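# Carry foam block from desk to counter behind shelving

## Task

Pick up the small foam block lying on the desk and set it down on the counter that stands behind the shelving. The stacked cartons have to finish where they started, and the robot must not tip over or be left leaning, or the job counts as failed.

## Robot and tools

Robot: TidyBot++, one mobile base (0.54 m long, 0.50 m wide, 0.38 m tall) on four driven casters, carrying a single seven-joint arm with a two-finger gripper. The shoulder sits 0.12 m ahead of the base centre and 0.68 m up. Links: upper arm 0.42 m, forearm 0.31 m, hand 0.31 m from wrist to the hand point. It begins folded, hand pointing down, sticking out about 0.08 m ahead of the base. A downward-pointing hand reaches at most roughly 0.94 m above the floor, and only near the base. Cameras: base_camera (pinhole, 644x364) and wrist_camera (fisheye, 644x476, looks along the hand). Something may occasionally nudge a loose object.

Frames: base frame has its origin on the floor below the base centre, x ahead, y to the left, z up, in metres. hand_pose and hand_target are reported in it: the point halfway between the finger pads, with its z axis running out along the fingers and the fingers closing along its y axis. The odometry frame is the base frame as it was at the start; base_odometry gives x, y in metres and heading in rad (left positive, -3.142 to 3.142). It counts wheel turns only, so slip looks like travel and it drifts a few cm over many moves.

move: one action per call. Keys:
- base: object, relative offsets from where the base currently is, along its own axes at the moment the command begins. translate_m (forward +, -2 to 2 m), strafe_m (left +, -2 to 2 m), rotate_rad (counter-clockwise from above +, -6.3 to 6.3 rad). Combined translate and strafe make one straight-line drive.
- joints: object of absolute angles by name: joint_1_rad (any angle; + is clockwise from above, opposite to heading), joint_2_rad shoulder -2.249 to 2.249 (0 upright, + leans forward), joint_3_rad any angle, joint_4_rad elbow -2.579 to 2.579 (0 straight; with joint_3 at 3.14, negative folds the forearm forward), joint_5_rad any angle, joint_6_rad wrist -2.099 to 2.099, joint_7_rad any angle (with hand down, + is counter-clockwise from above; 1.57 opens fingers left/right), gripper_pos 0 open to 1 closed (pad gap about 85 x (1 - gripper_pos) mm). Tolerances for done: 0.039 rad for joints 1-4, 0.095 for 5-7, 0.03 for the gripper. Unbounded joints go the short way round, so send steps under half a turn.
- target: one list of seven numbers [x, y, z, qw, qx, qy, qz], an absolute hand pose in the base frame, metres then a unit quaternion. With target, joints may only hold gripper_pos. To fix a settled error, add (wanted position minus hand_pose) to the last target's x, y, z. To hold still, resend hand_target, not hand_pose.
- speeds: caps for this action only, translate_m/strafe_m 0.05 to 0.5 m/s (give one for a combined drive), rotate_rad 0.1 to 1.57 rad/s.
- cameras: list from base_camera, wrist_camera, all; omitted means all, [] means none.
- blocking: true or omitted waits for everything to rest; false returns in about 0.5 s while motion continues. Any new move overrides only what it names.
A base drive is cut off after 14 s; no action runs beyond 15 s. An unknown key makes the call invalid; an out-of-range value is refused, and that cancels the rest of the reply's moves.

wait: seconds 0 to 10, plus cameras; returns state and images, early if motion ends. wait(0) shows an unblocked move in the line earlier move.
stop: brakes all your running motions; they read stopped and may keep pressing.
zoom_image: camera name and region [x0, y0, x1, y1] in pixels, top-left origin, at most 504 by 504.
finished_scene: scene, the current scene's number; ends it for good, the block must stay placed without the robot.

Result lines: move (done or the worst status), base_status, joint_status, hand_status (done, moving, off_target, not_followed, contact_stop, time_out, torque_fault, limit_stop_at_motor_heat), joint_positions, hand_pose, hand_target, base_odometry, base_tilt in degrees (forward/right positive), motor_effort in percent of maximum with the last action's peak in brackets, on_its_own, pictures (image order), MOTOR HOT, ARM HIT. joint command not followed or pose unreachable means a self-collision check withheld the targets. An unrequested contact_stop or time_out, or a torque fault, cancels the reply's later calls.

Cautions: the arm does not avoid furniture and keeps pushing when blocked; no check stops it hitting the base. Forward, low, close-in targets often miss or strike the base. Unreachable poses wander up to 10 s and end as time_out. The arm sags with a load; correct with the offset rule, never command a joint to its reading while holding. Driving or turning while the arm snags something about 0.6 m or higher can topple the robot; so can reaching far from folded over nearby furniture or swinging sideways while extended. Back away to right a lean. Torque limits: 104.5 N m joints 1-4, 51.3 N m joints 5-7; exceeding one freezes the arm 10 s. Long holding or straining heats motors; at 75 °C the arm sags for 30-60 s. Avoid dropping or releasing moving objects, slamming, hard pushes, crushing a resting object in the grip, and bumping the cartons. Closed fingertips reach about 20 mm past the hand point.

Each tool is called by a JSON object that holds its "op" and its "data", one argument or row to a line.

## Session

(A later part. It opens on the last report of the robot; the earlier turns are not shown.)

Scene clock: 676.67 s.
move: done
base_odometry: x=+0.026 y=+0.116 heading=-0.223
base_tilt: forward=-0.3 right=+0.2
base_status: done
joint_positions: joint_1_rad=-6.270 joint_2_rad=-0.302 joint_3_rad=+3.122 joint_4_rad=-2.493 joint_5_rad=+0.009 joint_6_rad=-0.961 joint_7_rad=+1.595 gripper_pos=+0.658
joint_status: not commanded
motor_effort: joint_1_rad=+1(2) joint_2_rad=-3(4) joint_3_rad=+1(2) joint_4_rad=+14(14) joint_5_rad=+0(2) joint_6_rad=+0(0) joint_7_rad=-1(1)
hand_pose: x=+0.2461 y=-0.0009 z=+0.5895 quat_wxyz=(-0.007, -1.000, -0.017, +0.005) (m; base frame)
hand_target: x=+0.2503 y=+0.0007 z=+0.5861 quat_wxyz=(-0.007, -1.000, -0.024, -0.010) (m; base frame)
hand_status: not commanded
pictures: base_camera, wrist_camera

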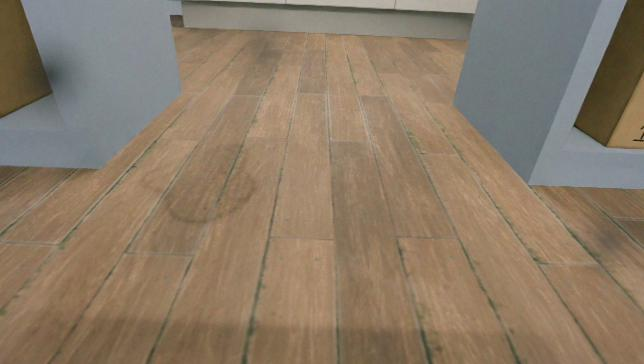

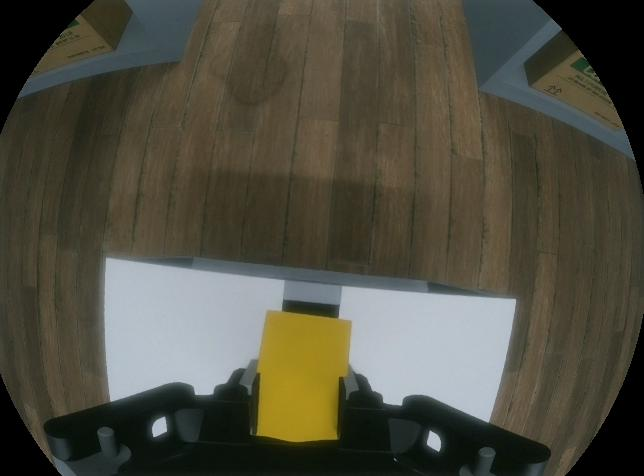

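{"op": "move", "data": {
  "base": {"translate_m": 1.5},
  "speeds": {"translate_m": 0.4},
  "cameras": ["base_camera", "wrist_camera"]
}}

Scene clock: 700.57 s.
move: done
base_odometry: x=+1.489 y=-0.216 heading=-0.223
base_tilt: forward=-0.3 right=+0.3
base_status: done
joint_positions: joint_1_rad=-6.270 joint_2_rad=-0.307 joint_3_rad=+3.122 joint_4_rad=-2.496 joint_5_rad=+0.009 joint_6_rad=-0.959 joint_7_rad=+1.595 gripper_pos=+0.658
joint_status: not commanded
motor_effort: joint_1_rad=+2(2) joint_2_rad=-3(5) joint_3_rad=+1(2) joint_4_rad=+13(14) joint_5_rad=+0(1) joint_6_rad=+0(1) joint_7_rad=-1(1)
hand_pose: x=+0.2457 y=-0.0009 z=+0.5893 quat_wxyz=(-0.007, -1.000, -0.017, +0.003) (m; base frame)
hand_target: x=+0.2503 y=+0.0007 z=+0.5861 quat_wxyz=(-0.007, -1.000, -0.024, -0.010) (m; base frame)
hand_status: not commanded
pictures: base_camera, wrist_camera

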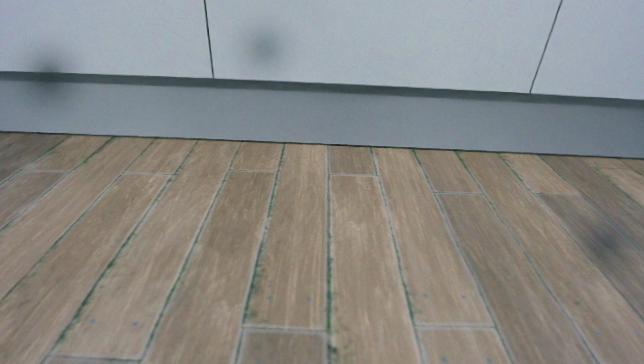

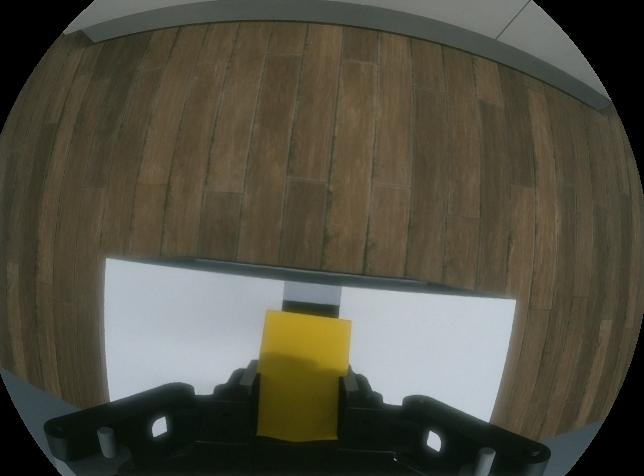

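{"op": "move", "data": {
  "joints": {"joint_2_rad": 0.0, "joint_4_rad": -1.2, "joint_6_rad": -0.9},
  "cameras": ["wrist_camera"]
}}

Scene clock: 715.77 s.
move: done
base_odometry: x=+1.489 y=-0.216 heading=-0.223
base_tilt: forward=-0.4 right=+0.2
base_status: not commanded
joint_positions: joint_1_rad=-6.270 joint_2_rad=-0.015 joint_3_rad=+3.122 joint_4_rad=-1.214 joint_5_rad=+0.009 joint_6_rad=-0.937 joint_7_rad=+1.595 gripper_pos=+0.658
joint_status: all done
motor_effort: joint_1_rad=+1(2) joint_2_rad=-19(20) joint_3_rad=+0(2) joint_4_rad=+20(20) joint_5_rad=+0(1) joint_6_rad=+8(8) joint_7_rad=-1(1)
hand_pose: x=+0.6681 y=+0.0025 z=+1.0500 quat_wxyz=(-0.009, -0.876, -0.014, -0.482) (m; base frame)
hand_target: x=+0.6804 y=+0.0091 z=+1.0593 quat_wxyz=(-0.006, -0.867, -0.019, -0.498) (m; base frame)
hand_status: not commanded
pictures: wrist_camera

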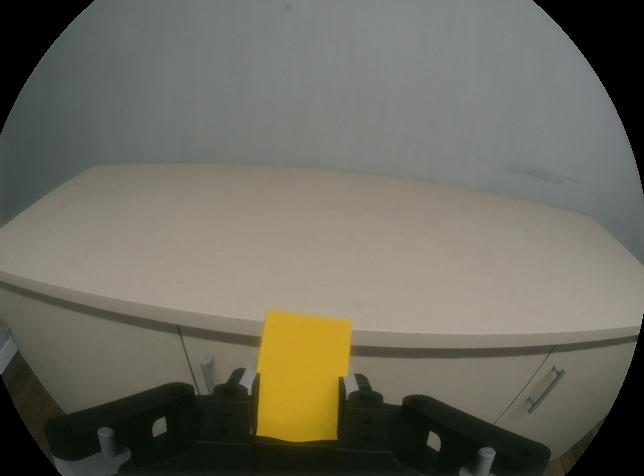

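{"op": "zoom_image", "data": {
  "camera": "wrist_camera",
  "region": [340, 270, 500, 390]
}}

{"op": "zoom_image", "data": {
  "camera": "wrist_camera",
  "region": [60, 140, 220, 360]
}}

Scaled by 3.150.

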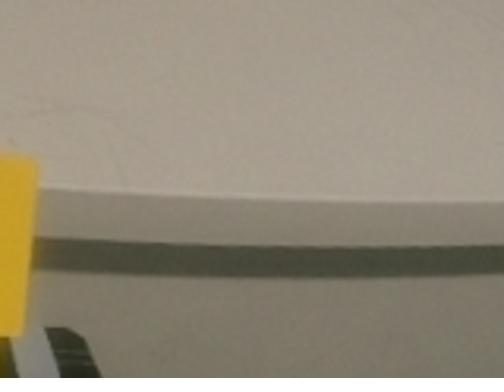

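Scaled by 2.291.

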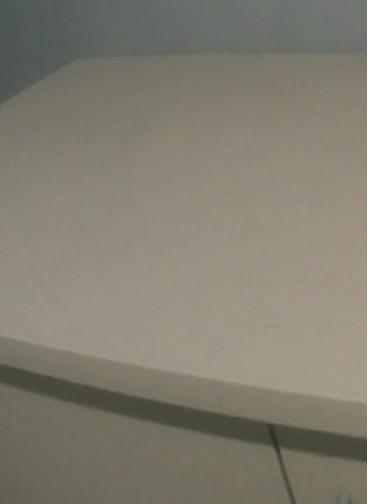

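{"op": "move", "data": {
  "joints": {"joint_2_rad": -0.311, "joint_4_rad": -2.511, "joint_6_rad": 0.55},
  "cameras": ["wrist_camera"]
}}

Scene clock: 749.37 s.
move: done
base_odometry: x=+1.489 y=-0.216 heading=-0.223
base_tilt: forward=-0.3 right=+0.3
base_status: not commanded
joint_positions: joint_1_rad=-6.270 joint_2_rad=-0.301 joint_3_rad=+3.122 joint_4_rad=-2.491 joint_5_rad=+0.009 joint_6_rad=+0.513 joint_7_rad=+1.595 gripper_pos=+0.658
joint_status: all done
motor_effort: joint_1_rad=+2(2) joint_2_rad=-9(21) joint_3_rad=+1(2) joint_4_rad=+19(22) joint_5_rad=+0(1) joint_6_rad=+9(10) joint_7_rad=-1(1)
hand_pose: x=+0.5594 y=+0.0062 z=+0.8679 quat_wxyz=(-0.010, -0.744, -0.017, -0.668) (m; base frame)
hand_target: x=+0.5544 y=+0.0114 z=+0.8726 quat_wxyz=(-0.005, -0.734, -0.022, -0.678) (m; base frame)
hand_status: not commanded
pictures: wrist_camera

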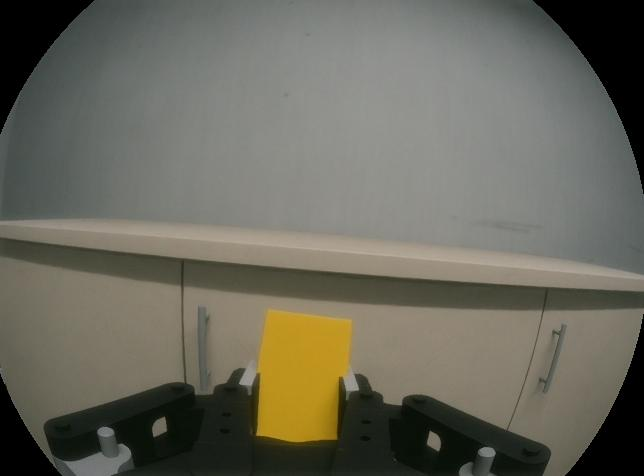

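{"op": "zoom_image", "data": {
  "camera": "wrist_camera",
  "region": [260, 200, 380, 320]
}}

Scaled by 4.200.

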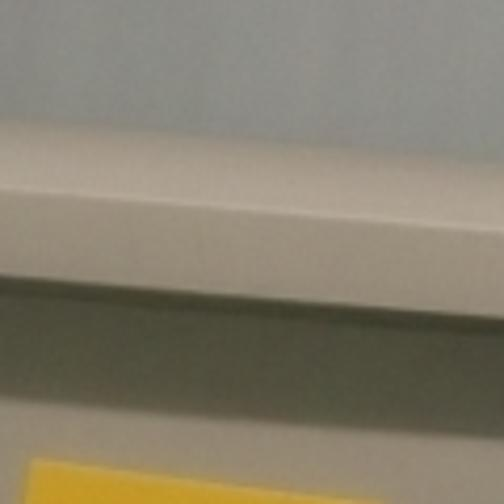

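{"op": "move", "data": {
  "joints": {"joint_2_rad": 0.0, "joint_4_rad": -1.13, "joint_6_rad": -1.46},
  "cameras": []
}}

{"op": "move", "data": {
  "base": {"translate_m": 0.42},
  "speeds": {"translate_m": 0.2},
  "cameras": ["base_camera", "wrist_camera"]
}}

Scene clock: 784.77 s.
move: done
base_odometry: x=+1.489 y=-0.216 heading=-0.223
base_tilt: forward=-0.3 right=+0.2
base_status: not commanded
joint_positions: joint_1_rad=-6.270 joint_2_rad=-0.014 joint_3_rad=+3.122 joint_4_rad=-1.145 joint_5_rad=+0.009 joint_6_rad=-1.410 joint_7_rad=+1.595 gripper_pos=+0.658
joint_status: all done
motor_effort: joint_1_rad=+1(2) joint_2_rad=-18(19) joint_3_rad=+1(1) joint_4_rad=+18(22) joint_5_rad=+0(1) joint_6_rad=+6(11) joint_7_rad=-1(1)
hand_pose: x=+0.5730 y=+0.0014 z=+0.9796 quat_wxyz=(-0.007, -0.955, -0.014, -0.296) (m; base frame)
hand_target: x=+0.5662 y=+0.0064 z=+0.9716 quat_wxyz=(-0.006, -0.962, -0.020, -0.272) (m; base frame)
hand_status: not commanded
pictures: none
No camera images: "cameras" was empty.

Scene clock: 787.73 s.
move: done
base_odometry: x=+1.899 y=-0.308 heading=-0.223
base_tilt: forward=-0.3 right=+0.3
base_status: done
joint_positions: joint_1_rad=-6.270 joint_2_rad=-0.001 joint_3_rad=+3.122 joint_4_rad=-1.144 joint_5_rad=+0.009 joint_6_rad=-1.416 joint_7_rad=+1.595 gripper_pos=+0.658
joint_status: not commanded
motor_effort: joint_1_rad=+1(3) joint_2_rad=-18(21) joint_3_rad=+1(1) joint_4_rad=+18(18) joint_5_rad=+0(1) joint_6_rad=+5(6) joint_7_rad=-1(1)
hand_pose: x=+0.5758 y=+0.0013 z=+0.9730 quat_wxyz=(-0.007, -0.958, -0.014, -0.287) (m; base frame)
hand_target: x=+0.5662 y=+0.0064 z=+0.9716 quat_wxyz=(-0.006, -0.962, -0.020, -0.272) (m; base frame)
hand_status: not commanded
pictures: base_camera, wrist_camera

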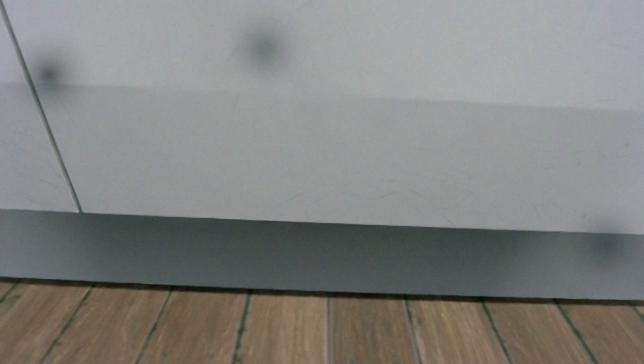

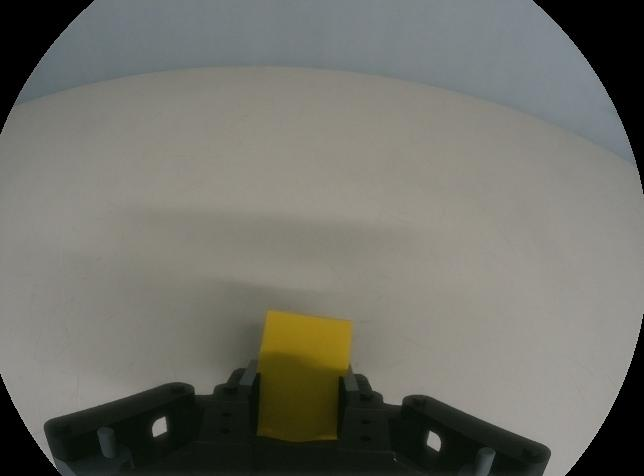

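{"op": "move", "data": {
  "joints": {"joint_2_rad": 0.046, "joint_4_rad": -1.187, "joint_6_rad": -1.49},
  "cameras": ["wrist_camera"]
}}

Scene clock: 814.33 s.
move: done
base_odometry: x=+1.899 y=-0.308 heading=-0.223
base_tilt: forward=-0.4 right=+0.3
base_status: not commanded
joint_positions: joint_1_rad=-6.270 joint_2_rad=+0.043 joint_3_rad=+3.122 joint_4_rad=-1.176 joint_5_rad=+0.009 joint_6_rad=-1.445 joint_7_rad=+1.595 gripper_pos=+0.658
joint_status: all done
motor_effort: joint_1_rad=+1(2) joint_2_rad=-19(23) joint_3_rad=+0(1) joint_4_rad=+18(19) joint_5_rad=+0(1) joint_6_rad=+4(6) joint_7_rad=-1(1)
hand_pose: x=+0.5750 y=+0.0011 z=+0.9344 quat_wxyz=(-0.006, -0.971, -0.014, -0.237) (m; base frame)
hand_target: x=+0.5612 y=+0.0061 z=+0.9219 quat_wxyz=(-0.005, -0.978, -0.020, -0.208) (m; base frame)
hand_status: not commanded
pictures: wrist_camera

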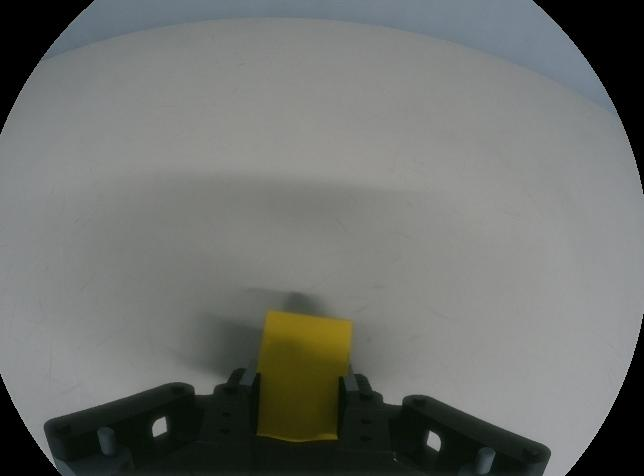

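{"op": "move", "data": {
  "joints": {"joint_2_rad": 0.046, "joint_4_rad": -1.197, "joint_6_rad": -1.49},
  "cameras": ["wrist_camera"]
}}

Scene clock: 824.27 s.
move: done
base_odometry: x=+1.899 y=-0.308 heading=-0.223
base_tilt: forward=-0.3 right=+0.3
base_status: not commanded
joint_positions: joint_1_rad=-6.270 joint_2_rad=+0.043 joint_3_rad=+3.122 joint_4_rad=-1.182 joint_5_rad=+0.009 joint_6_rad=-1.445 joint_7_rad=+1.595 gripper_pos=+0.658
joint_status: all done
motor_effort: joint_1_rad=+1(2) joint_2_rad=-20(21) joint_3_rad=+0(1) joint_4_rad=+18(18) joint_5_rad=+0(0) joint_6_rad=+4(5) joint_7_rad=-1(1)
hand_pose: x=+0.5739 y=+0.0011 z=+0.9317 quat_wxyz=(-0.006, -0.972, -0.014, -0.234) (m; base frame)
hand_target: x=+0.5594 y=+0.0061 z=+0.9177 quat_wxyz=(-0.005, -0.979, -0.020, -0.203) (m; base frame)
hand_status: not commanded
pictures: wrist_camera

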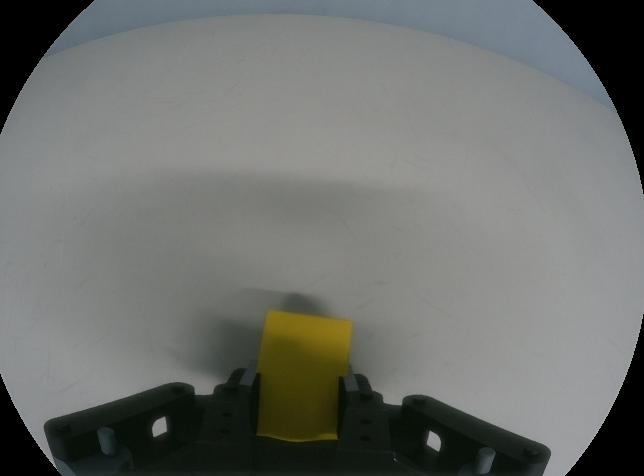

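{"op": "move", "data": {
  "joints": {"joint_2_rad": 0.046, "joint_4_rad": -1.208, "joint_6_rad": -1.49},
  "cameras": ["wrist_camera"]
}}

{"op": "zoom_image", "data": {
  "camera": "wrist_camera",
  "region": [200, 260, 420, 460]
}}

Scene clock: 833.27 s.
move: done
base_odometry: x=+1.899 y=-0.308 heading=-0.223
base_tilt: forward=-0.3 right=+0.2
base_status: not commanded
joint_positions: joint_1_rad=-6.270 joint_2_rad=+0.043 joint_3_rad=+3.122 joint_4_rad=-1.191 joint_5_rad=+0.009 joint_6_rad=-1.445 joint_7_rad=+1.595 gripper_pos=+0.658
joint_status: all done
motor_effort: joint_1_rad=+2(2) joint_2_rad=-20(21) joint_3_rad=+0(1) joint_4_rad=+18(18) joint_5_rad=+0(0) joint_6_rad=+4(5) joint_7_rad=-1(1)
hand_pose: x=+0.5722 y=+0.0011 z=+0.9276 quat_wxyz=(-0.006, -0.973, -0.014, -0.229) (m; base frame)
hand_target: x=+0.5573 y=+0.0061 z=+0.9131 quat_wxyz=(-0.005, -0.980, -0.020, -0.197) (m; base frame)
hand_status: not commanded
pictures: wrist_camera

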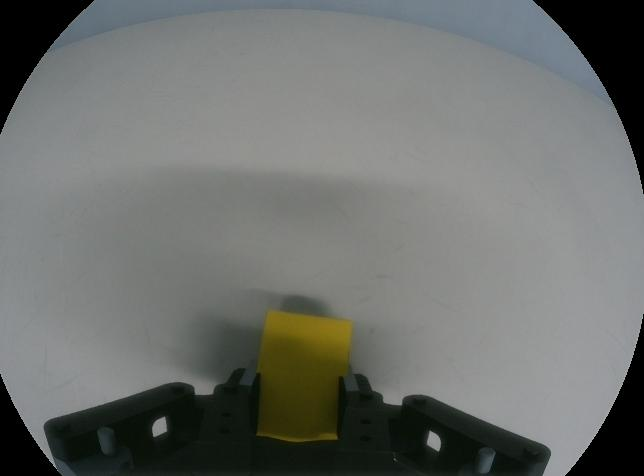

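Scaled by 2.291.

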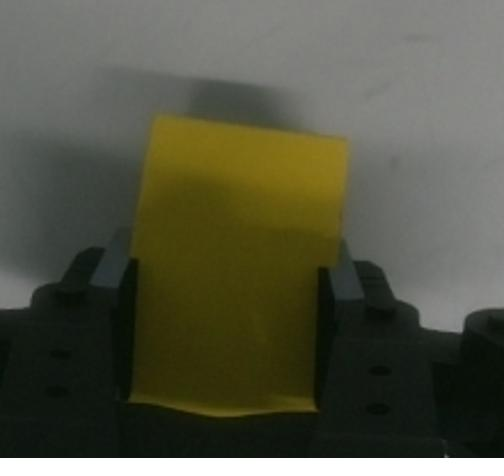

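{"op": "move", "data": {
  "joints": {"joint_2_rad": 0.046, "joint_4_rad": -1.217, "joint_6_rad": -1.47},
  "cameras": []
}}

{"op": "move", "data": {
  "joints": {"joint_2_rad": 0.046, "joint_4_rad": -1.225, "joint_6_rad": -1.45},
  "cameras": ["wrist_camera"]
}}

{"op": "zoom_image", "data": {
  "camera": "wrist_camera",
  "region": [200, 260, 420, 460]
}}

Scene clock: 839.43 s.
move: done
base_odometry: x=+1.899 y=-0.308 heading=-0.223
base_tilt: forward=-0.3 right=+0.3
base_status: not commanded
joint_positions: joint_1_rad=-6.270 joint_2_rad=+0.043 joint_3_rad=+3.122 joint_4_rad=-1.198 joint_5_rad=+0.009 joint_6_rad=-1.445 joint_7_rad=+1.595 gripper_pos=+0.658
joint_status: all done
motor_effort: joint_1_rad=+1(2) joint_2_rad=-19(21) joint_3_rad=+1(1) joint_4_rad=+16(18) joint_5_rad=+0(0) joint_6_rad=+1(5) joint_7_rad=-1(1)
hand_pose: x=+0.5710 y=+0.0011 z=+0.9246 quat_wxyz=(-0.006, -0.974, -0.014, -0.226) (m; base frame)
hand_target: x=+0.5614 y=+0.0062 z=+0.9117 quat_wxyz=(-0.005, -0.979, -0.020, -0.203) (m; base frame)
hand_status: not commanded
pictures: none
No camera images: "cameras" was empty.

Scene clock: 839.90 s.
move: done
base_odometry: x=+1.899 y=-0.308 heading=-0.223
base_tilt: forward=-0.2 right=+0.2
base_status: not commanded
joint_positions: joint_1_rad=-6.270 joint_2_rad=+0.042 joint_3_rad=+3.122 joint_4_rad=-1.199 joint_5_rad=+0.009 joint_6_rad=-1.444 joint_7_rad=+1.595 gripper_pos=+0.658
joint_status: all done
motor_effort: joint_1_rad=+1(2) joint_2_rad=-19(19) joint_3_rad=+1(1) joint_4_rad=+16(16) joint_5_rad=+0(0) joint_6_rad=+2(3) joint_7_rad=-1(1)
hand_pose: x=+0.5710 y=+0.0011 z=+0.9247 quat_wxyz=(-0.006, -0.974, -0.014, -0.226) (m; base frame)
hand_target: x=+0.5655 y=+0.0062 z=+0.9108 quat_wxyz=(-0.005, -0.978, -0.020, -0.209) (m; base frame)
hand_status: not commanded
pictures: wrist_camera

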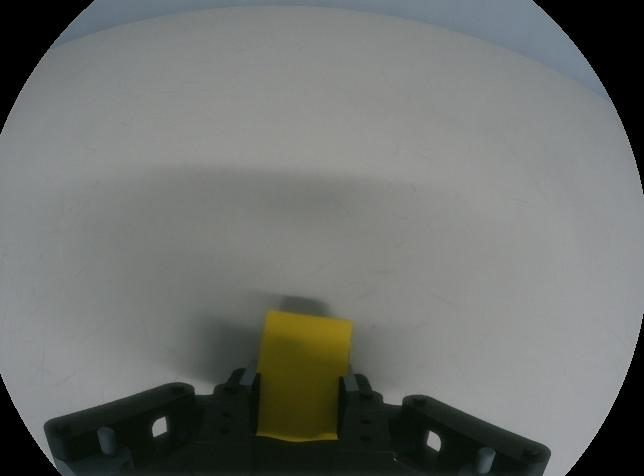

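Scaled by 2.291.

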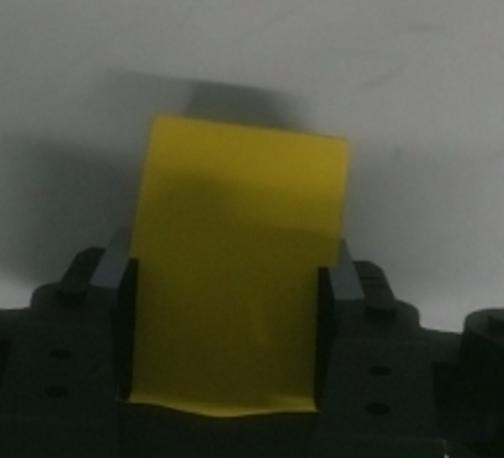

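{"op": "move", "data": {
  "joints": {"gripper_pos": 0.5},
  "cameras": ["wrist_camera"]
}}

{"op": "move", "data": {
  "joints": {"gripper_pos": 0.2},
  "cameras": ["wrist_camera"]
}}

Scene clock: 846.60 s.
move: done
base_odometry: x=+1.899 y=-0.308 heading=-0.223
base_tilt: forward=-0.3 right=+0.3
base_status: not commanded
joint_positions: joint_1_rad=-6.270 joint_2_rad=+0.041 joint_3_rad=+3.122 joint_4_rad=-1.206 joint_5_rad=+0.009 joint_6_rad=-1.444 joint_7_rad=+1.595 gripper_pos=+0.500
joint_status: all done
motor_effort: joint_1_rad=+1(2) joint_2_rad=-19(20) joint_3_rad=+0(1) joint_4_rad=+17(18) joint_5_rad=+0(1) joint_6_rad=+3(4) joint_7_rad=-1(1)
hand_pose: x=+0.5697 y=+0.0011 z=+0.9219 quat_wxyz=(-0.006, -0.975, -0.014, -0.223) (m; base frame)
hand_target: x=+0.5655 y=+0.0062 z=+0.9108 quat_wxyz=(-0.005, -0.978, -0.020, -0.209) (m; base frame)
hand_status: not commanded
pictures: wrist_camera

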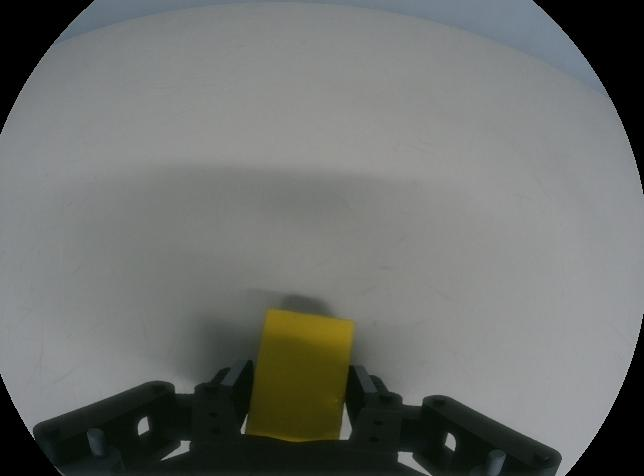

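Scene clock: 847.30 s.
move: done
base_odometry: x=+1.899 y=-0.308 heading=-0.223
base_tilt: forward=-0.3 right=+0.3
base_status: not commanded
joint_positions: joint_1_rad=-6.270 joint_2_rad=+0.041 joint_3_rad=+3.122 joint_4_rad=-1.206 joint_5_rad=+0.009 joint_6_rad=-1.444 joint_7_rad=+1.595 gripper_pos=+0.200
joint_status: all done
motor_effort: joint_1_rad=+1(2) joint_2_rad=-20(20) joint_3_rad=+1(1) joint_4_rad=+18(18) joint_5_rad=+0(1) joint_6_rad=+5(5) joint_7_rad=-1(1)
hand_pose: x=+0.5697 y=+0.0011 z=+0.9219 quat_wxyz=(-0.006, -0.975, -0.014, -0.223) (m; base frame)
hand_target: x=+0.5655 y=+0.0062 z=+0.9108 quat_wxyz=(-0.005, -0.978, -0.020, -0.209) (m; base frame)
hand_status: not commanded
pictures: wrist_camera

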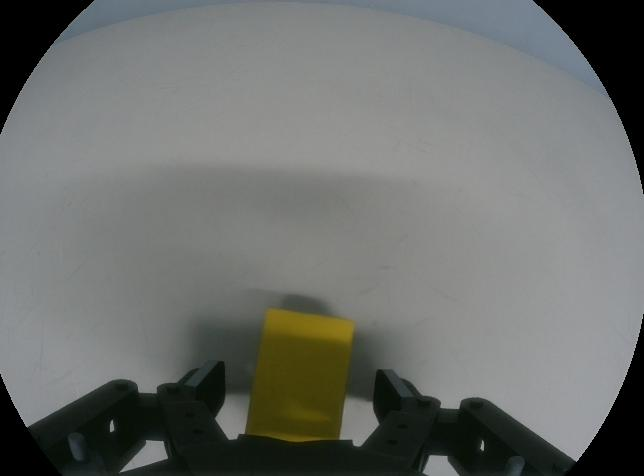

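{"op": "move", "data": {
  "joints": {"joint_2_rad": 0.0, "joint_4_rad": -1.1, "joint_6_rad": -1.3, "gripper_pos": 0.0},
  "cameras": ["wrist_camera"]
}}

{"op": "move", "data": {
  "base": {"translate_m": -0.35},
  "speeds": {"translate_m": 0.25},
  "cameras": ["wrist_camera"]
}}

Scene clock: 857.60 s.
move: done
base_odometry: x=+1.899 y=-0.308 heading=-0.223
base_tilt: forward=-0.3 right=+0.2
base_status: not commanded
joint_positions: joint_1_rad=-6.270 joint_2_rad=-0.003 joint_3_rad=+3.122 joint_4_rad=-1.107 joint_5_rad=+0.009 joint_6_rad=-1.335 joint_7_rad=+1.595 gripper_pos=+0.000
joint_status: all done
motor_effort: joint_1_rad=+1(2) joint_2_rad=-19(22) joint_3_rad=+1(1) joint_4_rad=+18(20) joint_5_rad=+0(1) joint_6_rad=+6(6) joint_7_rad=-1(1)
hand_pose: x=+0.5994 y=+0.0015 z=+1.0062 quat_wxyz=(-0.008, -0.939, -0.014, -0.344) (m; base frame)
hand_target: x=+0.6092 y=+0.0073 z=+1.0156 quat_wxyz=(-0.006, -0.932, -0.019, -0.362) (m; base frame)
hand_status: not commanded
pictures: wrist_camera

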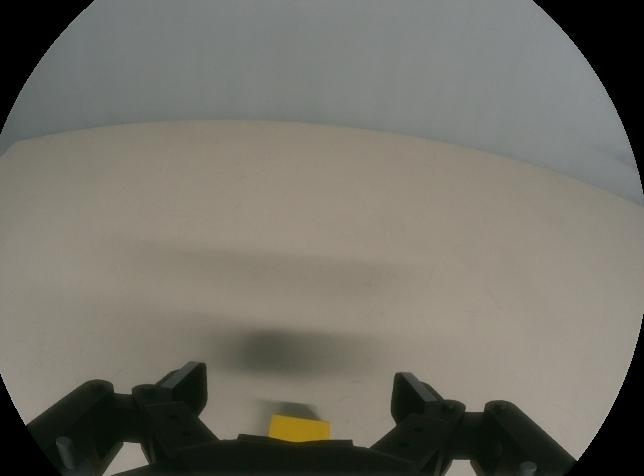

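Scene clock: 859.87 s.
move: done
base_odometry: x=+1.558 y=-0.231 heading=-0.222
base_tilt: forward=-0.4 right=+0.3
base_status: done
joint_positions: joint_1_rad=-6.270 joint_2_rad=-0.006 joint_3_rad=+3.122 joint_4_rad=-1.107 joint_5_rad=+0.009 joint_6_rad=-1.333 joint_7_rad=+1.595 gripper_pos=+0.000
joint_status: not commanded
motor_effort: joint_1_rad=+2(3) joint_2_rad=-19(22) joint_3_rad=+1(2) joint_4_rad=+18(19) joint_5_rad=+0(1) joint_6_rad=+6(6) joint_7_rad=-1(1)
hand_pose: x=+0.5990 y=+0.0015 z=+1.0081 quat_wxyz=(-0.008, -0.938, -0.014, -0.346) (m; base frame)
hand_target: x=+0.6092 y=+0.0073 z=+1.0156 quat_wxyz=(-0.006, -0.932, -0.019, -0.362) (m; base frame)
hand_status: not commanded
pictures: wrist_camera

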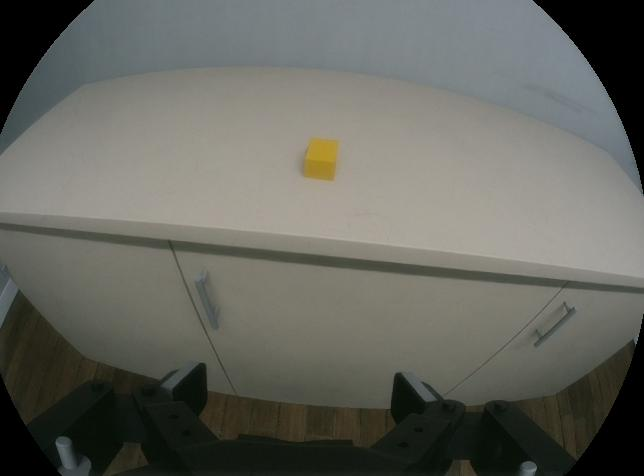

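{"op": "finished_scene", "data": {
  "scene": 1
}}

The scene is finished: the task was done.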